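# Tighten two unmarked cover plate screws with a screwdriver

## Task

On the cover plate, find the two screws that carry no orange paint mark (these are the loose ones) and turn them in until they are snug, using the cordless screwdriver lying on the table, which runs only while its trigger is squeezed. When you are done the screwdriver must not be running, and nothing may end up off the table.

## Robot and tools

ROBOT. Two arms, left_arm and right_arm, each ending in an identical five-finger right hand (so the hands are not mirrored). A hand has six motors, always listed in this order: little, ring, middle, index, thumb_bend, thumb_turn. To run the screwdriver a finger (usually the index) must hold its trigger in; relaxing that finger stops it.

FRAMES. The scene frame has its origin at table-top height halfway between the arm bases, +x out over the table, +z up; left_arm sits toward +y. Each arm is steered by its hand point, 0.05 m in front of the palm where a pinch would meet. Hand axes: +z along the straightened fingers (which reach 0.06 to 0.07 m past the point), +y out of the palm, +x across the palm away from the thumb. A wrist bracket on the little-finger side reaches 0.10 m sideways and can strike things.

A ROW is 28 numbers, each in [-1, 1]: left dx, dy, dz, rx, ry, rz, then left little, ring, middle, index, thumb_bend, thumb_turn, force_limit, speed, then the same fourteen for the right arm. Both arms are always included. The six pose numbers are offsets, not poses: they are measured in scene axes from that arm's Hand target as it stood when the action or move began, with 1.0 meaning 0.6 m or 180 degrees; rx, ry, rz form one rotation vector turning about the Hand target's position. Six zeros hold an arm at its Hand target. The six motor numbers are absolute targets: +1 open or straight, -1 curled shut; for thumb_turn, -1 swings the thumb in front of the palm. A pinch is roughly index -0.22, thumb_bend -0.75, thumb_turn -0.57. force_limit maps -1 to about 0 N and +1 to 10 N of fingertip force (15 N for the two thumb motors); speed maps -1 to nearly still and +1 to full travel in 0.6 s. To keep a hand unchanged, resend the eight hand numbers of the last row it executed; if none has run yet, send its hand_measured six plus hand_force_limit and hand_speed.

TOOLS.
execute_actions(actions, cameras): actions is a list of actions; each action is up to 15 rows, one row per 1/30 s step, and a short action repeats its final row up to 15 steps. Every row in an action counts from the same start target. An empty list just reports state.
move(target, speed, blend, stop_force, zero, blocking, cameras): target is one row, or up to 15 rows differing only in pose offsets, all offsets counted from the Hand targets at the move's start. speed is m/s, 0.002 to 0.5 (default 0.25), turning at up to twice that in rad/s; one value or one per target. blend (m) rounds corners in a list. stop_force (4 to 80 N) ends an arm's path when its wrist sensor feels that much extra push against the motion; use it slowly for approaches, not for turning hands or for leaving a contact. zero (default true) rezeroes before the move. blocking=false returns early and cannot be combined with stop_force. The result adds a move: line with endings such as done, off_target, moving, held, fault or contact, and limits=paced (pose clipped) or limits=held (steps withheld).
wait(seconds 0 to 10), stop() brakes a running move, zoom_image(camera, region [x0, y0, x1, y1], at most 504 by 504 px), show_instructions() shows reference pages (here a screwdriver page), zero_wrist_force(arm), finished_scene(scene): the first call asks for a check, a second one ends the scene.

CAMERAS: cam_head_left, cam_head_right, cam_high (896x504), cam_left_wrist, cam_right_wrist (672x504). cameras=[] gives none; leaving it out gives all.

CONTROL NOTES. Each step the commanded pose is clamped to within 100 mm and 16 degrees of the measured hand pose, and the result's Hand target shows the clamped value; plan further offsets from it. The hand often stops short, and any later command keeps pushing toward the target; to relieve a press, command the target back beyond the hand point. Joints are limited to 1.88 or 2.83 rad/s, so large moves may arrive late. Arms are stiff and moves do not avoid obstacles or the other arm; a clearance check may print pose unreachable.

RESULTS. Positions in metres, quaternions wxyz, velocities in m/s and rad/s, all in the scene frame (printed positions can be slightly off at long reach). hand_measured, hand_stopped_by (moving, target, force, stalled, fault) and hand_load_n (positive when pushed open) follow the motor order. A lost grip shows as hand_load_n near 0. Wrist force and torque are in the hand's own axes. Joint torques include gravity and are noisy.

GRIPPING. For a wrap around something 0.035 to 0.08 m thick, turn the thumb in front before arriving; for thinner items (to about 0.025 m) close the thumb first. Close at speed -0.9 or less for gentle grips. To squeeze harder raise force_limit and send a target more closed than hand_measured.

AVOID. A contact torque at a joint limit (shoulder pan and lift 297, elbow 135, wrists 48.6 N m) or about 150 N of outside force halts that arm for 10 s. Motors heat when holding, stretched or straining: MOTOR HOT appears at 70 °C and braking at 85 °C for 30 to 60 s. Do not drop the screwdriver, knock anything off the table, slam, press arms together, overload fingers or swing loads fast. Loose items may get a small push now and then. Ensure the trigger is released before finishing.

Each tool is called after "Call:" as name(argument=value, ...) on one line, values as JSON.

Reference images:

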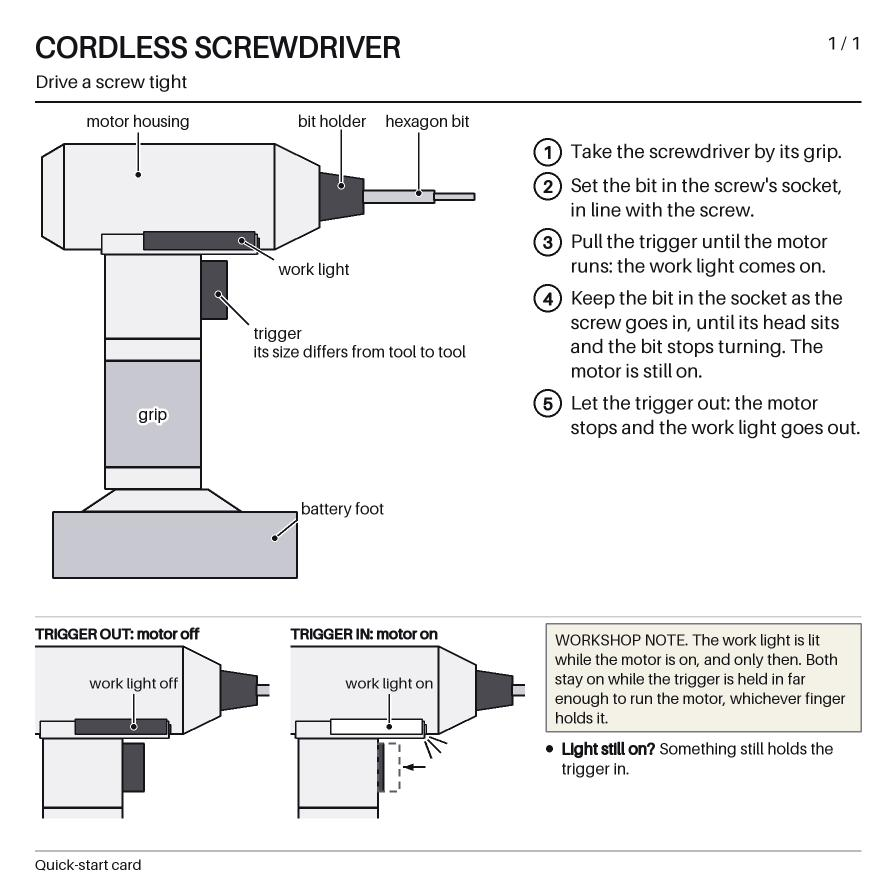

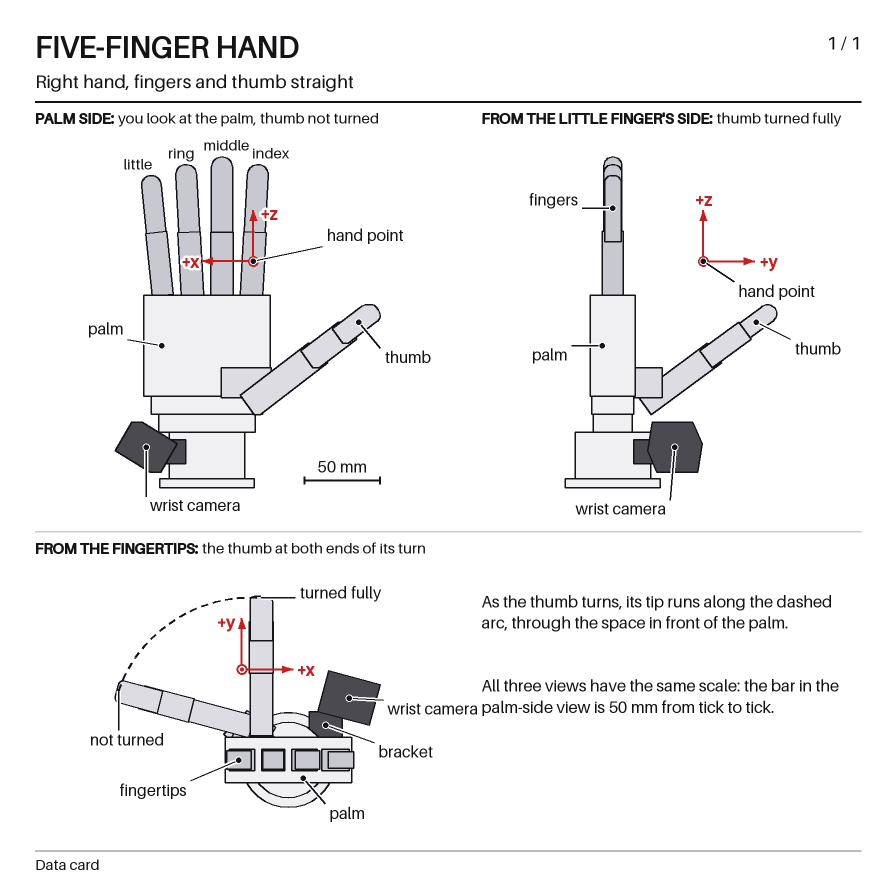

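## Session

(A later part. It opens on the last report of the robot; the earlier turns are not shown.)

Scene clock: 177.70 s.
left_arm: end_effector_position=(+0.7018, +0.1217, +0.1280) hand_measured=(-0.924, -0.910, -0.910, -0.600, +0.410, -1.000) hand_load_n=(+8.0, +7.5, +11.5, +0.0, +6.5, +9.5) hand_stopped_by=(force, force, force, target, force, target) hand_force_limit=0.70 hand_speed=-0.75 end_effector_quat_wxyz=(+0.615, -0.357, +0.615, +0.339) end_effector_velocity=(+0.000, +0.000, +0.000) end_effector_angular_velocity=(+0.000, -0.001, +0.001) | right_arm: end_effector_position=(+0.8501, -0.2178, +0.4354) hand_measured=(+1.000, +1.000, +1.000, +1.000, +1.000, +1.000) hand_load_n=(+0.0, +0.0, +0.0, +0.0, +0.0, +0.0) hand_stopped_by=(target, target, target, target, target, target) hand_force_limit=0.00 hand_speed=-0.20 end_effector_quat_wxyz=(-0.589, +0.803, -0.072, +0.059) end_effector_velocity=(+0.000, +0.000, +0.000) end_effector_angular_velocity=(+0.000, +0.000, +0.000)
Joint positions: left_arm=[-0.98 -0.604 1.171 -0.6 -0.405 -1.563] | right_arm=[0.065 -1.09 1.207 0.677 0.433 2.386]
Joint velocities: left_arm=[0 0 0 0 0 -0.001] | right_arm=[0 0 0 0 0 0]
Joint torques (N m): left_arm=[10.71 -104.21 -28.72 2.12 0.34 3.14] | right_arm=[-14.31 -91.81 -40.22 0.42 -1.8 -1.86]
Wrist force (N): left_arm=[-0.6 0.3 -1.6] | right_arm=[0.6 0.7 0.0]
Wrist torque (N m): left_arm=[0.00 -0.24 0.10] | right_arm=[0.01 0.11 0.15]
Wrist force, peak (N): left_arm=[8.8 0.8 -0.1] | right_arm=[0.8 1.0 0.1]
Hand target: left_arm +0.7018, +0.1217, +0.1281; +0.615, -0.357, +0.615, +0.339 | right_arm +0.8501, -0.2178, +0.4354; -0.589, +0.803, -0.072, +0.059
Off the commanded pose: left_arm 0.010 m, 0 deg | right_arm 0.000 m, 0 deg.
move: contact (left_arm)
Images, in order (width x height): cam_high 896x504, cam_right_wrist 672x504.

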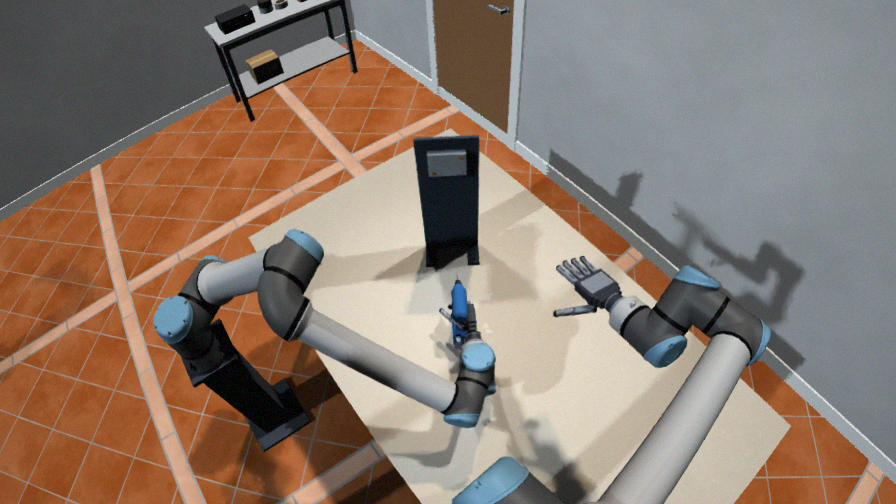

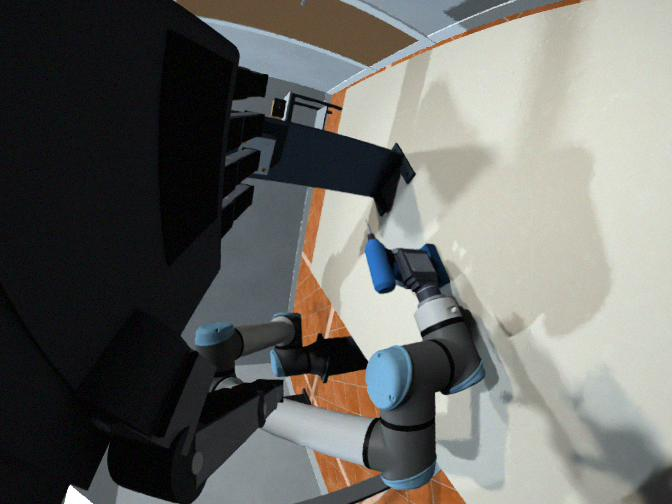

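Call:
move(target=[0,0,-0.002,0,0,0,-1,-0.98,-1,-0.6,1,-1,0.7,-0.75,0,0,0,0,0,0,1,1,1,1,1,1,0,-0.2], speed=0.02)

Scene clock: 180.67 s.
left_arm: end_effector_position=(+0.7018, +0.1217, +0.1269) hand_measured=(-0.924, -0.910, -0.910, -0.600, +1.000, -1.000) hand_load_n=(+11.0, +7.5, +8.0, +0.0, +0.0, +0.0) hand_stopped_by=(force, force, force, target, target, target) hand_force_limit=0.70 hand_speed=-0.75 end_effector_quat_wxyz=(+0.615, -0.357, +0.615, +0.339) end_effector_velocity=(+0.000, -0.001, +0.001) end_effector_angular_velocity=(-0.001, -0.001, -0.001) | right_arm: end_effector_position=(+0.8501, -0.2178, +0.4354) hand_measured=(+1.000, +1.000, +1.000, +1.000, +1.000, +1.000) hand_load_n=(+0.0, +0.0, +0.0, +0.0, +0.0, -0.5) hand_stopped_by=(target, target, target, target, target, target) hand_force_limit=0.00 hand_speed=-0.20 end_effector_quat_wxyz=(-0.589, +0.803, -0.072, +0.059) end_effector_velocity=(+0.000, +0.000, +0.000) end_effector_angular_velocity=(+0.000, +0.000, +0.000)
Joint positions: left_arm=[-0.98 -0.603 1.171 -0.601 -0.405 -1.563] | right_arm=[0.065 -1.09 1.207 0.677 0.433 2.386]
Joint velocities: left_arm=[-0.001 -0.001 0 0.001 0 -0.001] | right_arm=[0 0 0 0 0 0]
Joint torques (N m): left_arm=[8.87 -72.19 -21.42 2.52 0.78 -0.05] | right_arm=[-13.02 -90.23 -39.22 0.43 -1.77 -1.96]
Wrist force (N): left_arm=[-9.4 -1.0 -4.4] | right_arm=[0.8 0.6 -0.3]
Wrist torque (N m): left_arm=[0.08 -0.07 -0.11] | right_arm=[-0.01 0.09 0.15]
Wrist force, peak (N): left_arm=[-13.0 0.2 -4.9] | right_arm=[0.6 1.2 0.3]
Hand target: left_arm +0.7018, +0.1217, +0.1269; +0.615, -0.357, +0.615, +0.339 | right_arm +0.8501, -0.2178, +0.4354; -0.589, +0.803, -0.072, +0.059
Off the commanded pose: left_arm 0.000 m, 0 deg | right_arm 0.000 m, 0 deg.
move: done

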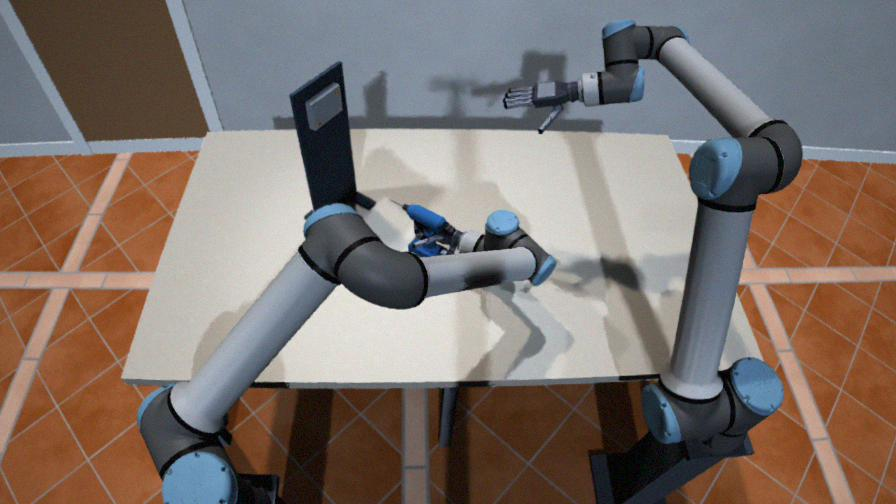

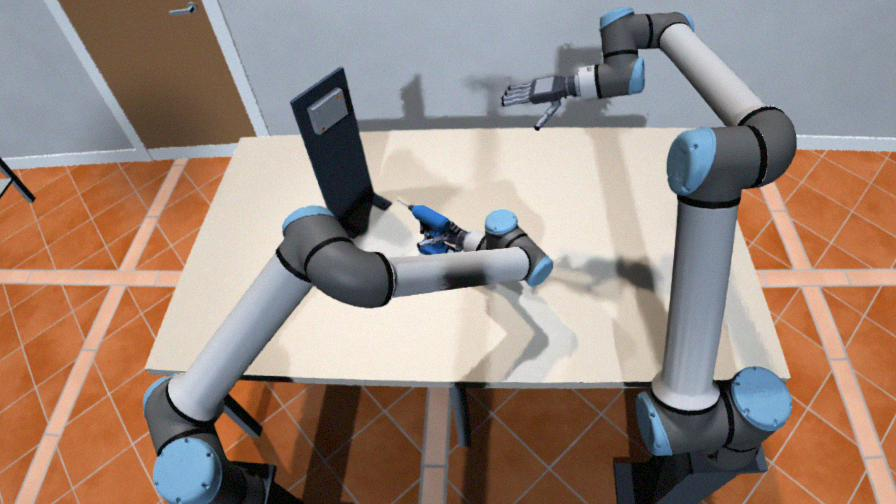

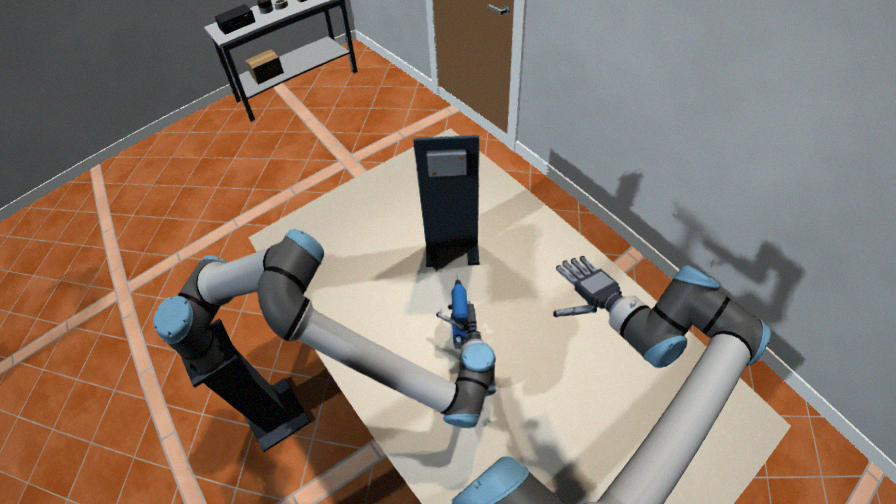

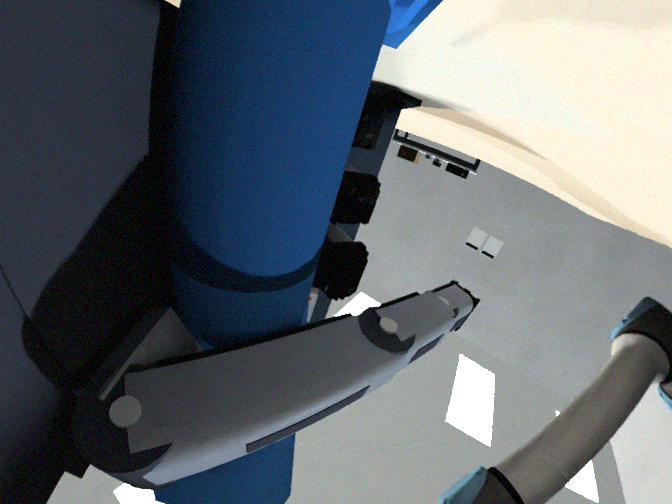

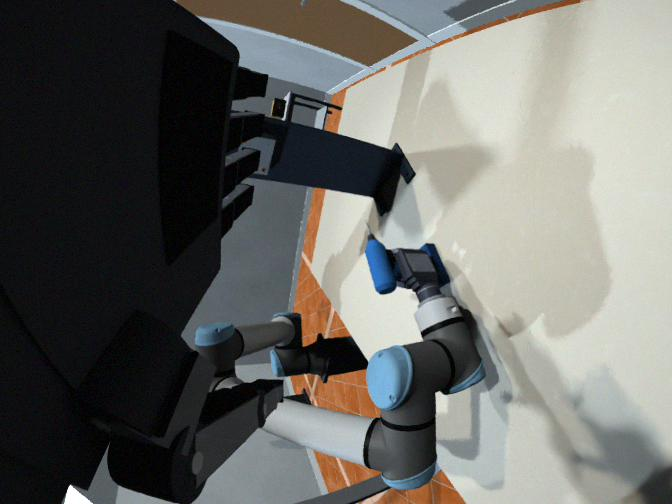

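Call:
move(target=[0,0,0,0,0,0,1,1,1,1,1,-1,0.7,-0.75,0,0,0,0,0,0,1,1,1,1,1,1,0,-0.2], speed=0.02)

Call:
wait(seconds=2)

Scene clock: 185.63 s.
left_arm: end_effector_position=(+0.7018, +0.1218, +0.1269) hand_measured=(+1.000, +1.000, +1.000, +1.000, +1.000, -1.000) hand_load_n=(+0.0, +0.0, +0.0, +0.0, +0.0, -0.5) hand_stopped_by=(target, target, target, target, target, target) hand_force_limit=0.70 hand_speed=-0.75 end_effector_quat_wxyz=(+0.615, -0.357, +0.615, +0.339) end_effector_velocity=(+0.001, +0.001, +0.000) end_effector_angular_velocity=(+0.000, +0.000, +0.000) | right_arm: end_effector_position=(+0.8501, -0.2178, +0.4354) hand_measured=(+1.000, +1.000, +1.000, +1.000, +1.000, +1.000) hand_load_n=(-0.5, -0.5, +0.0, +0.0, +0.0, +0.0) hand_stopped_by=(target, target, target, target, target, target) hand_force_limit=0.00 hand_speed=-0.20 end_effector_quat_wxyz=(-0.589, +0.803, -0.072, +0.059) end_effector_velocity=(+0.000, +0.000, -0.001) end_effector_angular_velocity=(+0.000, +0.001, +0.000)
Joint positions: left_arm=[-0.98 -0.603 1.171 -0.601 -0.405 -1.563] | right_arm=[0.065 -1.09 1.207 0.677 0.433 2.386]
Joint velocities: left_arm=[0.001 0 0 0 0.001 0.001] | right_arm=[0 0.001 0 0.001 0 0]
Joint torques (N m): left_arm=[-8.86 -113.38 -40.48 3.32 0.62 -2.9] | right_arm=[-12.17 -89.32 -38.41 0.53 -1.72 -1.72]
Wrist force (N): left_arm=[-0.1 -0.3 -0.5] | right_arm=[0.6 0.7 0.1]
Wrist torque (N m): left_arm=[-0.03 0.06 -0.04] | right_arm=[0.00 0.10 0.14]
Wrist force, peak (N): left_arm=[-9.8 -1.0 -4.4] | right_arm=[0.8 1.2 0.0]
Hand target: left_arm +0.7018, +0.1217, +0.1269; +0.615, -0.357, +0.615, +0.339 | right_arm +0.8501, -0.2178, +0.4354; -0.589, +0.803, -0.072, +0.059
Off the commanded pose: left_arm 0.000 m, 0 deg | right_arm 0.000 m, 0 deg.
move: done

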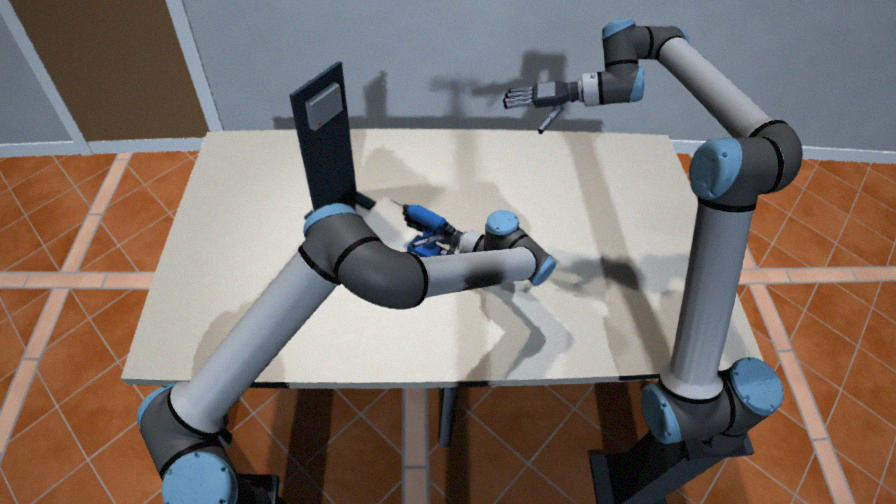

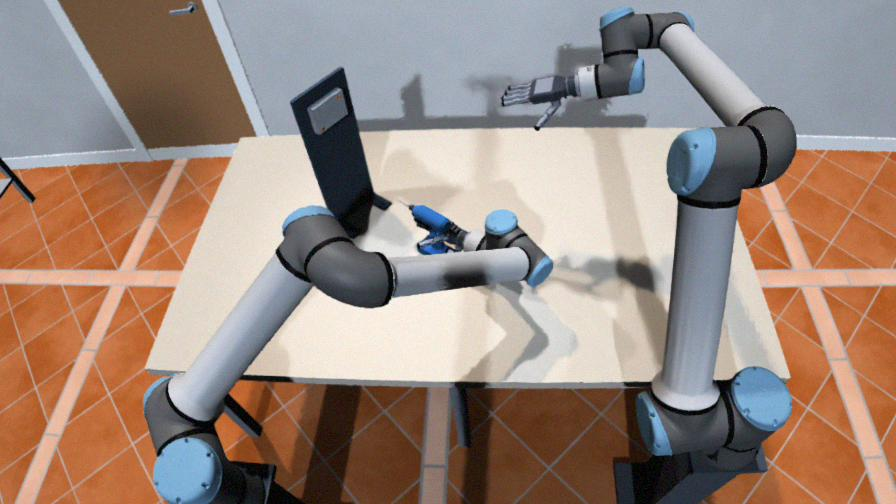

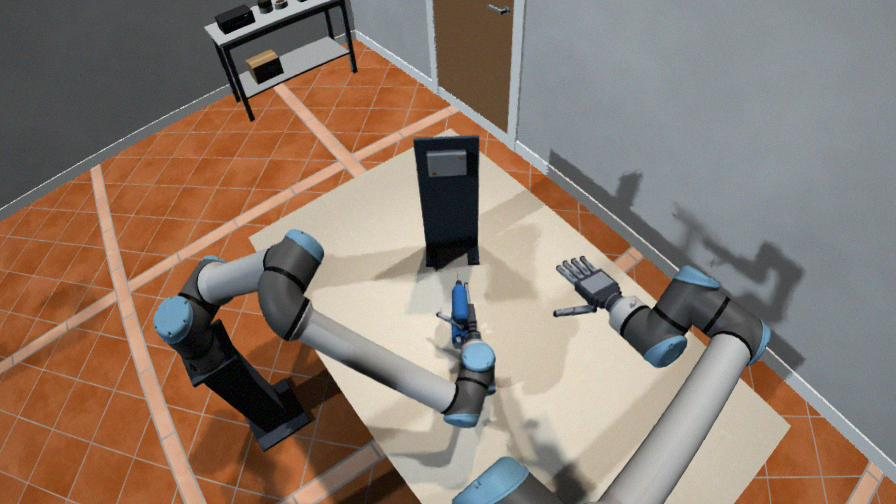

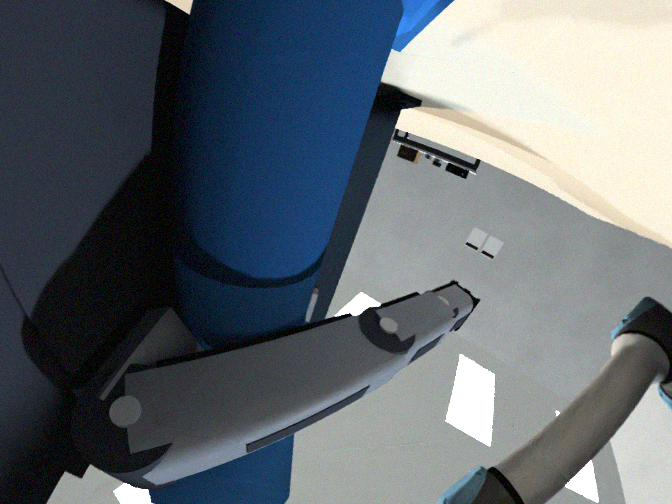

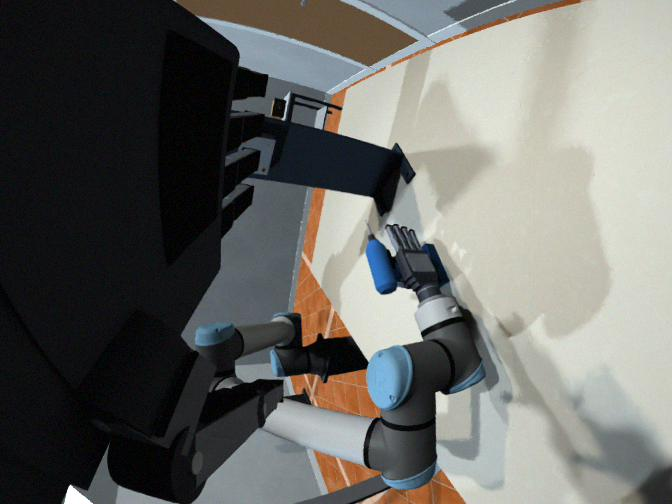

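Scene clock: 187.63 s.
left_arm: end_effector_position=(+0.7018, +0.1217, +0.1269) hand_measured=(+1.000, +1.000, +1.000, +1.000, +1.000, -1.000) hand_load_n=(+0.0, +0.0, +0.0, +0.0, +0.0, +0.0) hand_stopped_by=(target, target, target, target, target, target) hand_force_limit=0.70 hand_speed=-0.75 end_effector_quat_wxyz=(+0.615, -0.357, +0.615, +0.339) end_effector_velocity=(+0.000, +0.000, +0.000) end_effector_angular_velocity=(+0.000, +0.001, -0.001) | right_arm: end_effector_position=(+0.8501, -0.2178, +0.4354) hand_measured=(+1.000, +1.000, +1.000, +1.000, +1.000, +1.000) hand_load_n=(+0.0, +0.0, +0.0, +0.0, +0.0, -0.5) hand_stopped_by=(target, target, target, target, target, target) hand_force_limit=0.00 hand_speed=-0.20 end_effector_quat_wxyz=(-0.589, +0.803, -0.072, +0.059) end_effector_velocity=(+0.000, +0.000, +0.001) end_effector_angular_velocity=(+0.000, -0.001, +0.000)
Joint positions: left_arm=[-0.98 -0.603 1.171 -0.601 -0.405 -1.563] | right_arm=[0.065 -1.09 1.207 0.677 0.433 2.386]
Joint velocities: left_arm=[0 0 0 0.001 0.001 0.001] | right_arm=[0 -0.001 0 0 0 0]
Joint torques (N m): left_arm=[-12.37 -114.04 -39.78 2.97 0.84 -2.47] | right_arm=[-12.76 -88.6 -37.51 0.56 -1.77 -1.77]
Wrist force (N): left_arm=[-0.1 -0.8 -0.2] | right_arm=[0.6 0.5 0.0]
Wrist torque (N m): left_arm=[-0.13 0.05 -0.06] | right_arm=[-0.03 0.09 0.14]
Wrist force, peak (N): left_arm=[-0.9 -0.6 -0.4] | right_arm=[0.8 1.1 0.0]
Hand target: left_arm +0.7018, +0.1217, +0.1269; +0.615, -0.357, +0.615, +0.339 | right_arm +0.8501, -0.2178, +0.4354; -0.589, +0.803, -0.072, +0.059
Off the commanded pose: left_arm 0.000 m, 0 deg | right_arm 0.000 m, 0 deg.
wait: 2.00 s; at rest by 0.17 s

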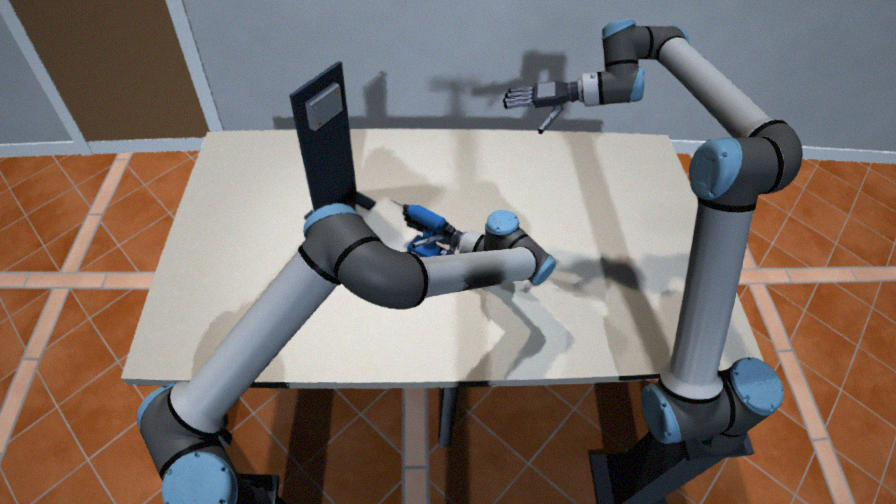

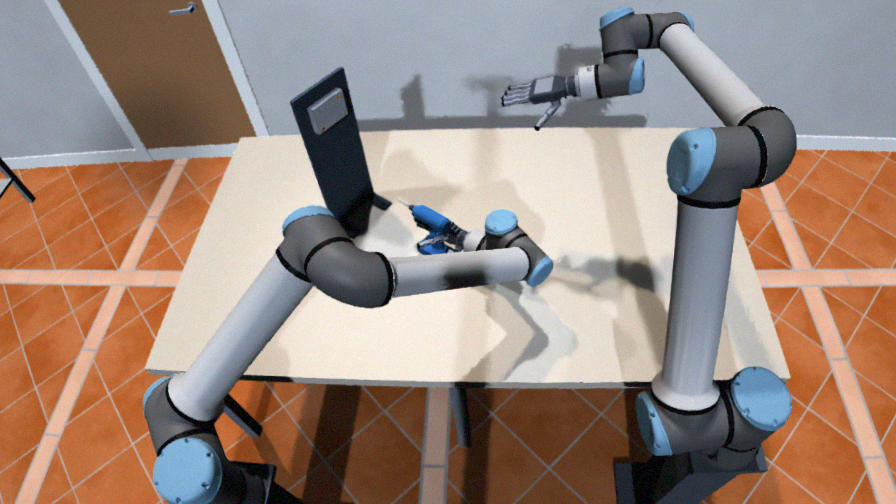

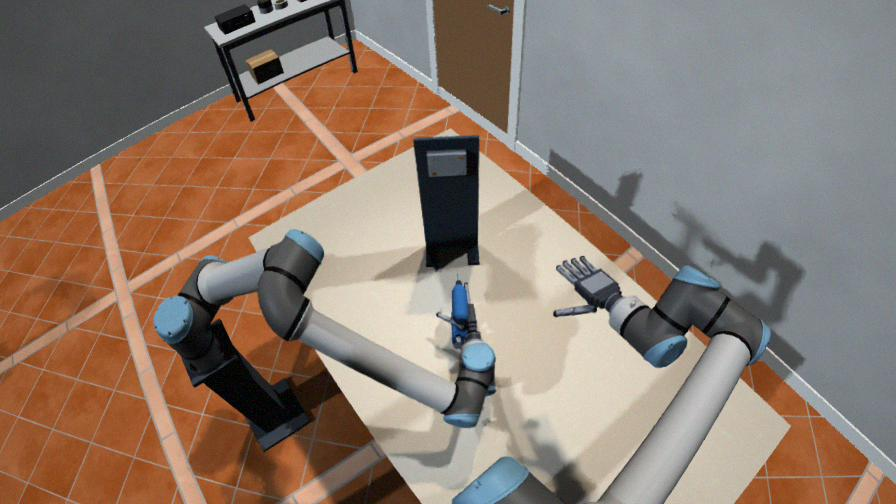

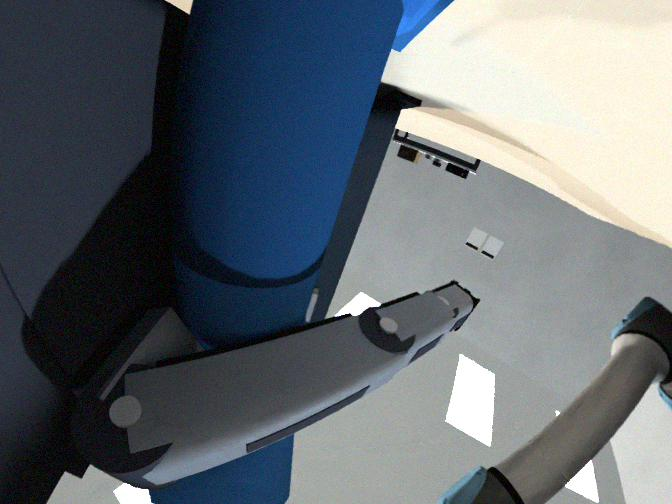

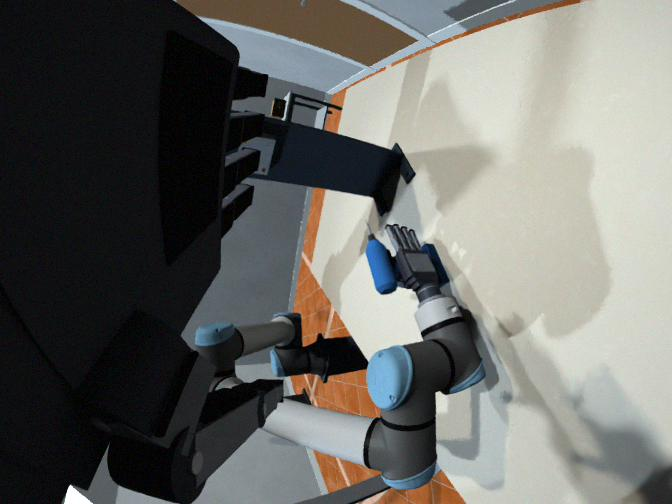

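Call:
move(target=[[0.0057,-0.0034,0,0,0,0,1,1,1,1,1,-1,0.7,-0.75,0,0,0,0,0,0,1,1,1,1,1,1,0,-0.2],[-0.045,-0.089,0,0,0,0,1,1,1,1,1,-1,0.7,-0.75,0,0,0,0,0,0,1,1,1,1,1,1,0,-0.2]], speed=0.04, stop_force=5)

Scene clock: 190.63 s.
left_arm: end_effector_position=(+0.6747, +0.0684, +0.1268) hand_measured=(+1.000, +1.000, +1.000, +1.000, +1.000, -1.000) hand_load_n=(+0.0, +0.0, +0.0, +0.0, +0.0, -0.5) hand_stopped_by=(target, target, target, target, target, target) hand_force_limit=0.70 hand_speed=-0.75 end_effector_quat_wxyz=(+0.615, -0.357, +0.615, +0.339) end_effector_velocity=(+0.000, +0.000, +0.000) end_effector_angular_velocity=(-0.001, +0.000, +0.000) | right_arm: end_effector_position=(+0.8501, -0.2178, +0.4354) hand_measured=(+1.000, +1.000, +1.000, +1.000, +1.000, +1.000) hand_load_n=(+0.0, +0.0, +0.0, +0.0, +0.0, +0.0) hand_stopped_by=(target, target, target, target, target, target) hand_force_limit=0.00 hand_speed=-0.20 end_effector_quat_wxyz=(-0.589, +0.803, -0.072, +0.059) end_effector_velocity=(+0.000, +0.000, -0.001) end_effector_angular_velocity=(+0.000, +0.002, +0.000)
Joint positions: left_arm=[-1.033 -0.572 1.108 -0.566 -0.457 -1.567] | right_arm=[0.065 -1.09 1.207 0.677 0.433 2.386]
Joint velocities: left_arm=[0 0 0 -0.001 0 0] | right_arm=[0 0.002 0 0.001 0 0]
Joint torques (N m): left_arm=[8.66 -115.46 -25.14 -2.38 1.92 -2.01] | right_arm=[-12.68 -88.36 -36.99 0.55 -1.68 -1.82]
Wrist force (N): left_arm=[-0.6 0.1 -0.2] | right_arm=[0.3 0.8 0.2]
Wrist torque (N m): left_arm=[-0.09 0.11 -0.09] | right_arm=[-0.01 0.15 0.12]
Wrist force, peak (N): left_arm=[-0.9 0.7 -0.9] | right_arm=[0.5 1.2 -0.1]
Hand target: left_arm +0.6747, +0.0684, +0.1268; +0.615, -0.357, +0.615, +0.339 | right_arm +0.8501, -0.2178, +0.4354; -0.589, +0.803, -0.072, +0.059
Off the commanded pose: left_arm 0.000 m, 0 deg | right_arm 0.000 m, 0 deg.
move: done

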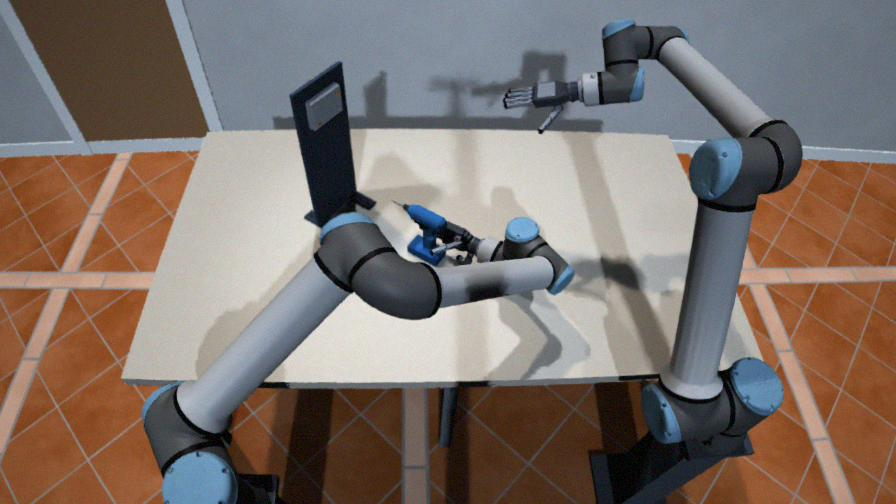

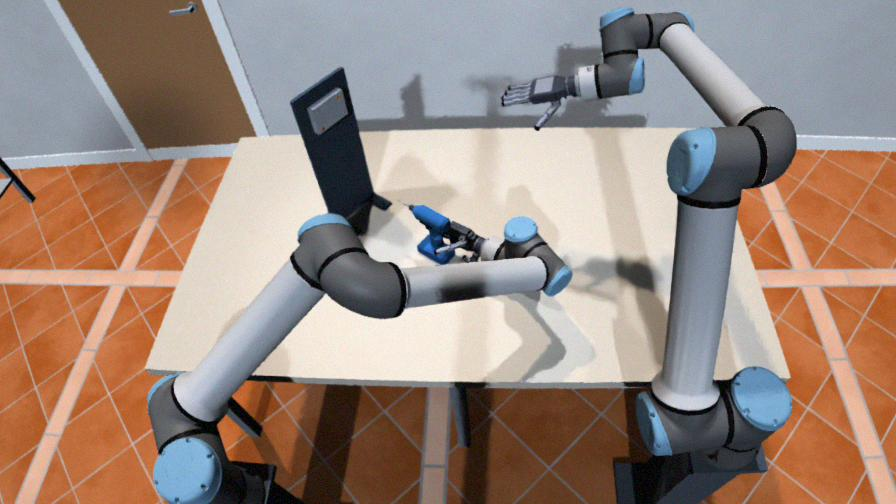

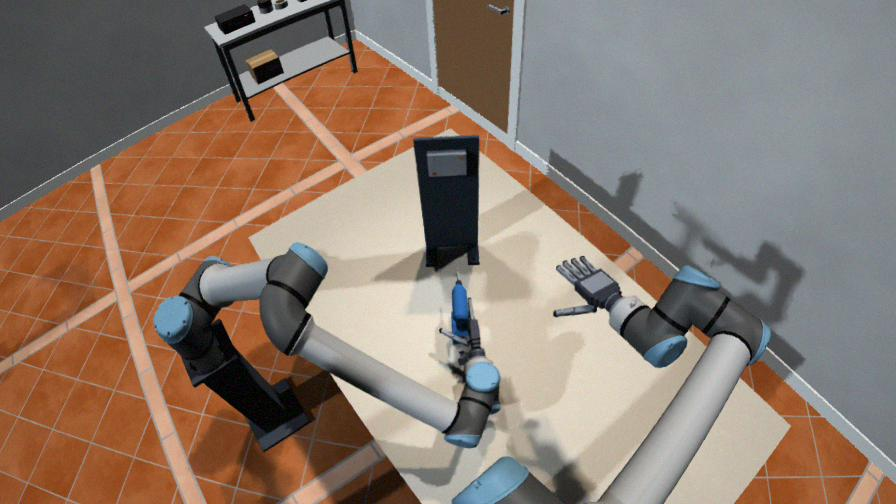

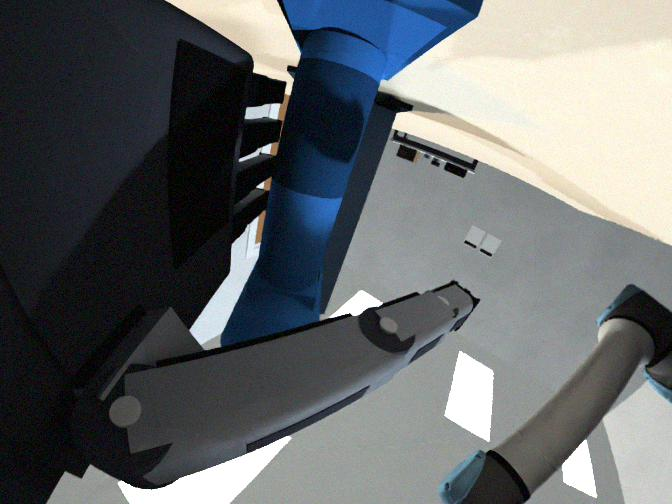

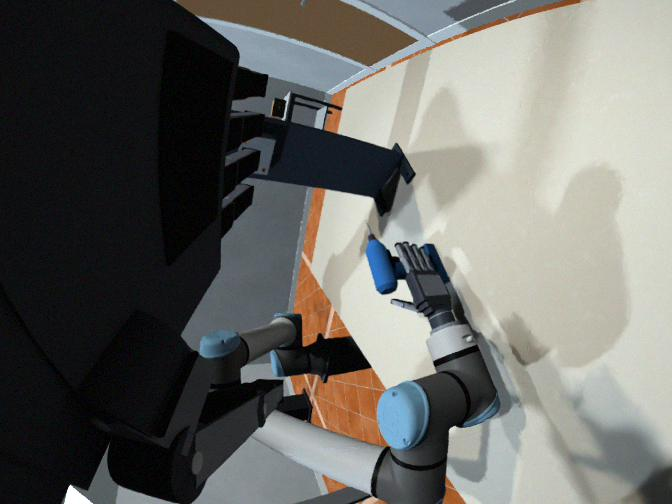

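Call:
move(target=[[-0.07,-0.12,0,0,0,0,1,1,1,1,1,-1,0.7,-0.75,0,0,0,0,0,0,1,1,1,1,1,1,0,-0.2],[-0.12,-0.2,0.05,0,0,0,1,1,1,1,1,-1,0.7,-0.75,0,0,0,0,0,0,1,1,1,1,1,1,0,-0.2],[-0.18,-0.2,0.25,0,0,0,1,1,1,1,1,-1,0.7,-0.75,0,0,0,0,0,0,1,1,1,1,1,1,0,-0.2]], speed=[0.07,0.12,0.2], blend=[0.02,0.02,0])

Scene clock: 193.53 s.
left_arm: end_effector_position=(+0.5665, -0.0518, +0.2767) hand_measured=(+1.000, +1.000, +1.000, +1.000, +1.000, -1.000) hand_load_n=(+0.0, +0.0, +0.0, +0.0, +0.0, -0.5) hand_stopped_by=(target, target, target, target, target, target) hand_force_limit=0.70 hand_speed=-0.75 end_effector_quat_wxyz=(+0.615, -0.357, +0.616, +0.339) end_effector_velocity=(+0.000, +0.000, +0.000) end_effector_angular_velocity=(-0.001, -0.001, -0.001) | right_arm: end_effector_position=(+0.8501, -0.2178, +0.4354) hand_measured=(+1.000, +1.000, +1.000, +1.000, +1.000, +1.000) hand_load_n=(+0.0, +0.0, +0.0, -0.5, +0.0, +0.0) hand_stopped_by=(target, target, target, target, target, target) hand_force_limit=0.00 hand_speed=-0.20 end_effector_quat_wxyz=(-0.589, +0.803, -0.072, +0.059) end_effector_velocity=(+0.000, +0.000, -0.001) end_effector_angular_velocity=(+0.000, +0.002, +0.000)
Joint positions: left_arm=[-1.182 -0.64 0.953 -0.336 -0.606 -1.575] | right_arm=[0.065 -1.09 1.207 0.677 0.433 2.386]
Joint velocities: left_arm=[0 0 -0.001 0.001 0.001 -0.001] | right_arm=[0 0.001 0 0 0 0]
Joint torques (N m): left_arm=[10.14 -95.07 -49.73 -2.11 1.92 -2.63] | right_arm=[-12.29 -87.35 -36.24 0.53 -1.69 -1.52]
Wrist force (N): left_arm=[0.0 0.5 -0.3] | right_arm=[0.4 1.0 0.2]
Wrist torque (N m): left_arm=[0.01 0.02 -0.05] | right_arm=[0.02 0.12 0.14]
Wrist force, peak (N): left_arm=[-2.8 0.5 -0.3] | right_arm=[0.6 1.2 0.1]
Hand target: left_arm +0.5666, -0.0517, +0.2767; +0.615, -0.357, +0.616, +0.339 | right_arm +0.8501, -0.2178, +0.4354; -0.589, +0.803, -0.072, +0.059
Off the commanded pose: left_arm 0.000 m, 0 deg | right_arm 0.000 m, 0 deg.
move: done

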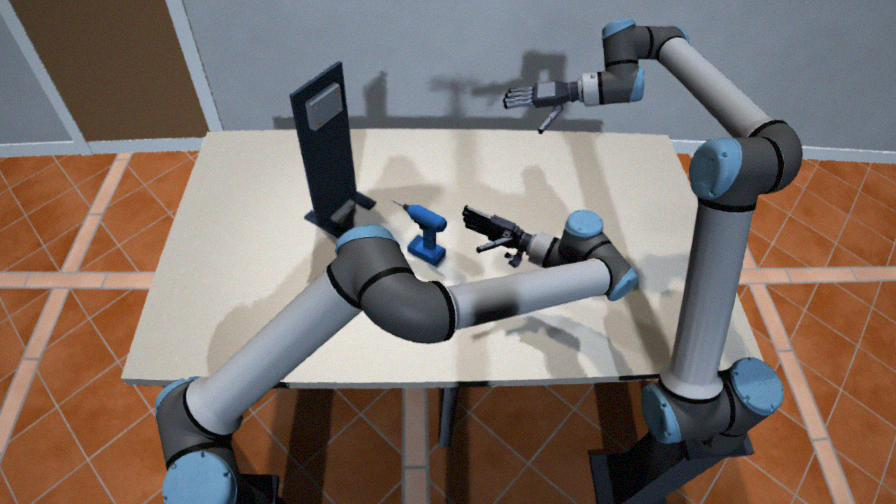

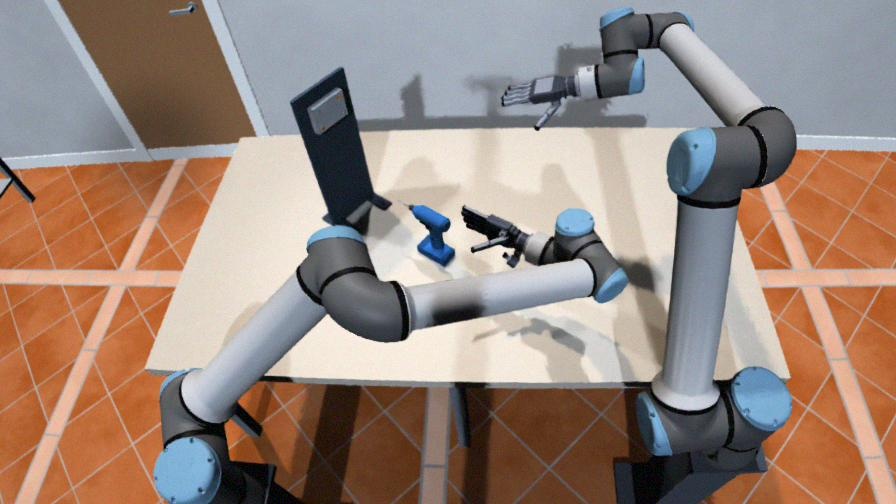

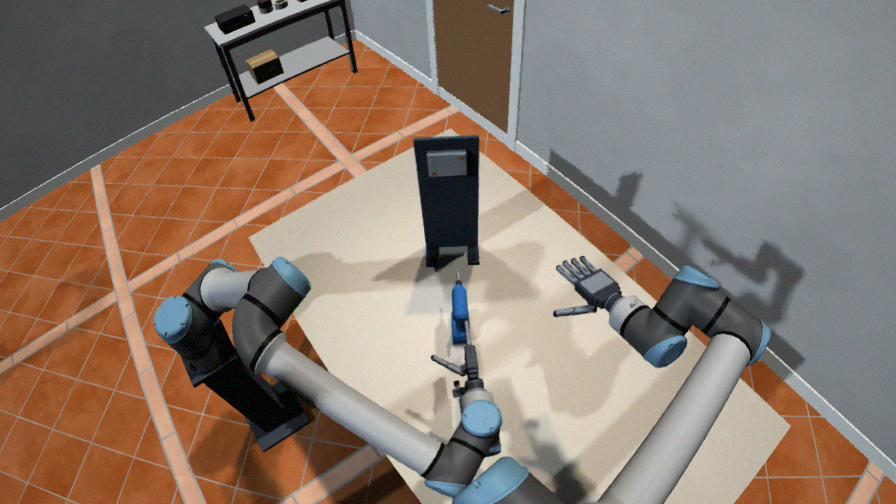

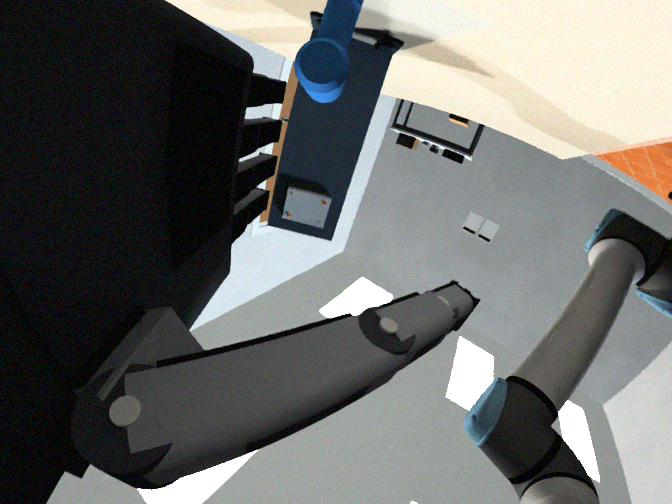

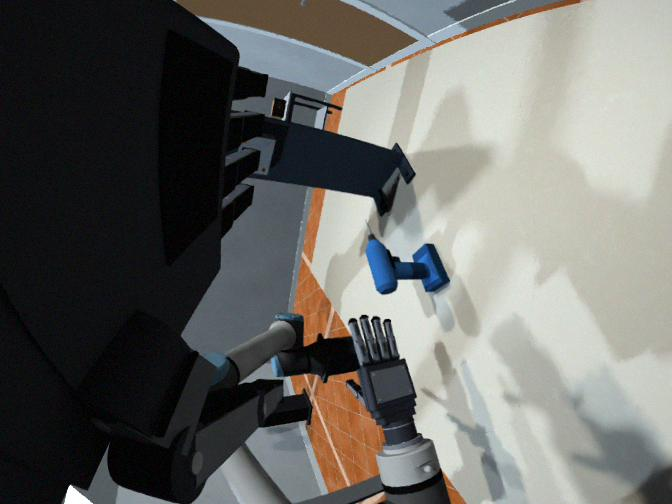

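Call:
zoom_image(camera="cam_left_wrist", region=[270, 170, 350, 230])

Call:
zoom_image(camera="cam_head_left", region=[380, 180, 470, 270])

Call:
zoom_image(camera="cam_high", region=[415, 135, 485, 185])

Scaled by 6.300 from the camera's 672x504 image, which has a finer 960x720 frame.

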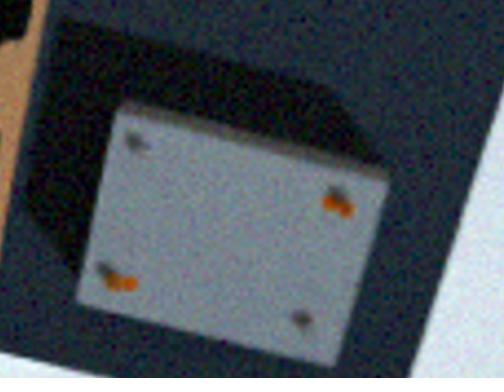

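Scaled by 5.600.

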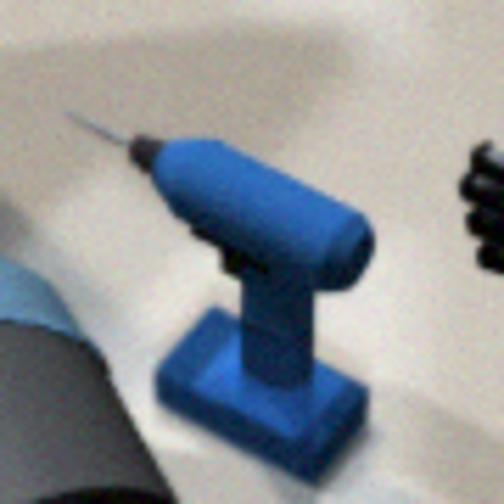

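Scaled by 7.200.

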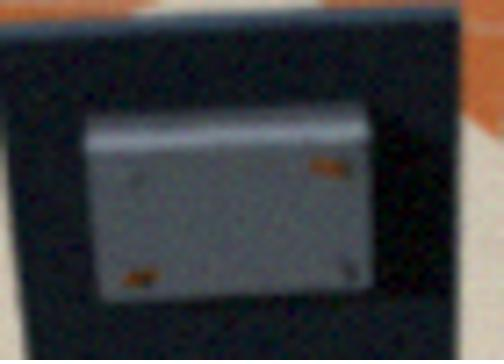

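Call:
finished_scene(scene=2)

This call ended nothing. Check each condition of the task against the scene as it is now, look again where you are not sure, and mend what is not met. Then call finished_scene again.

Call:
finished_scene(scene=2)

The scene is finished: the task was done.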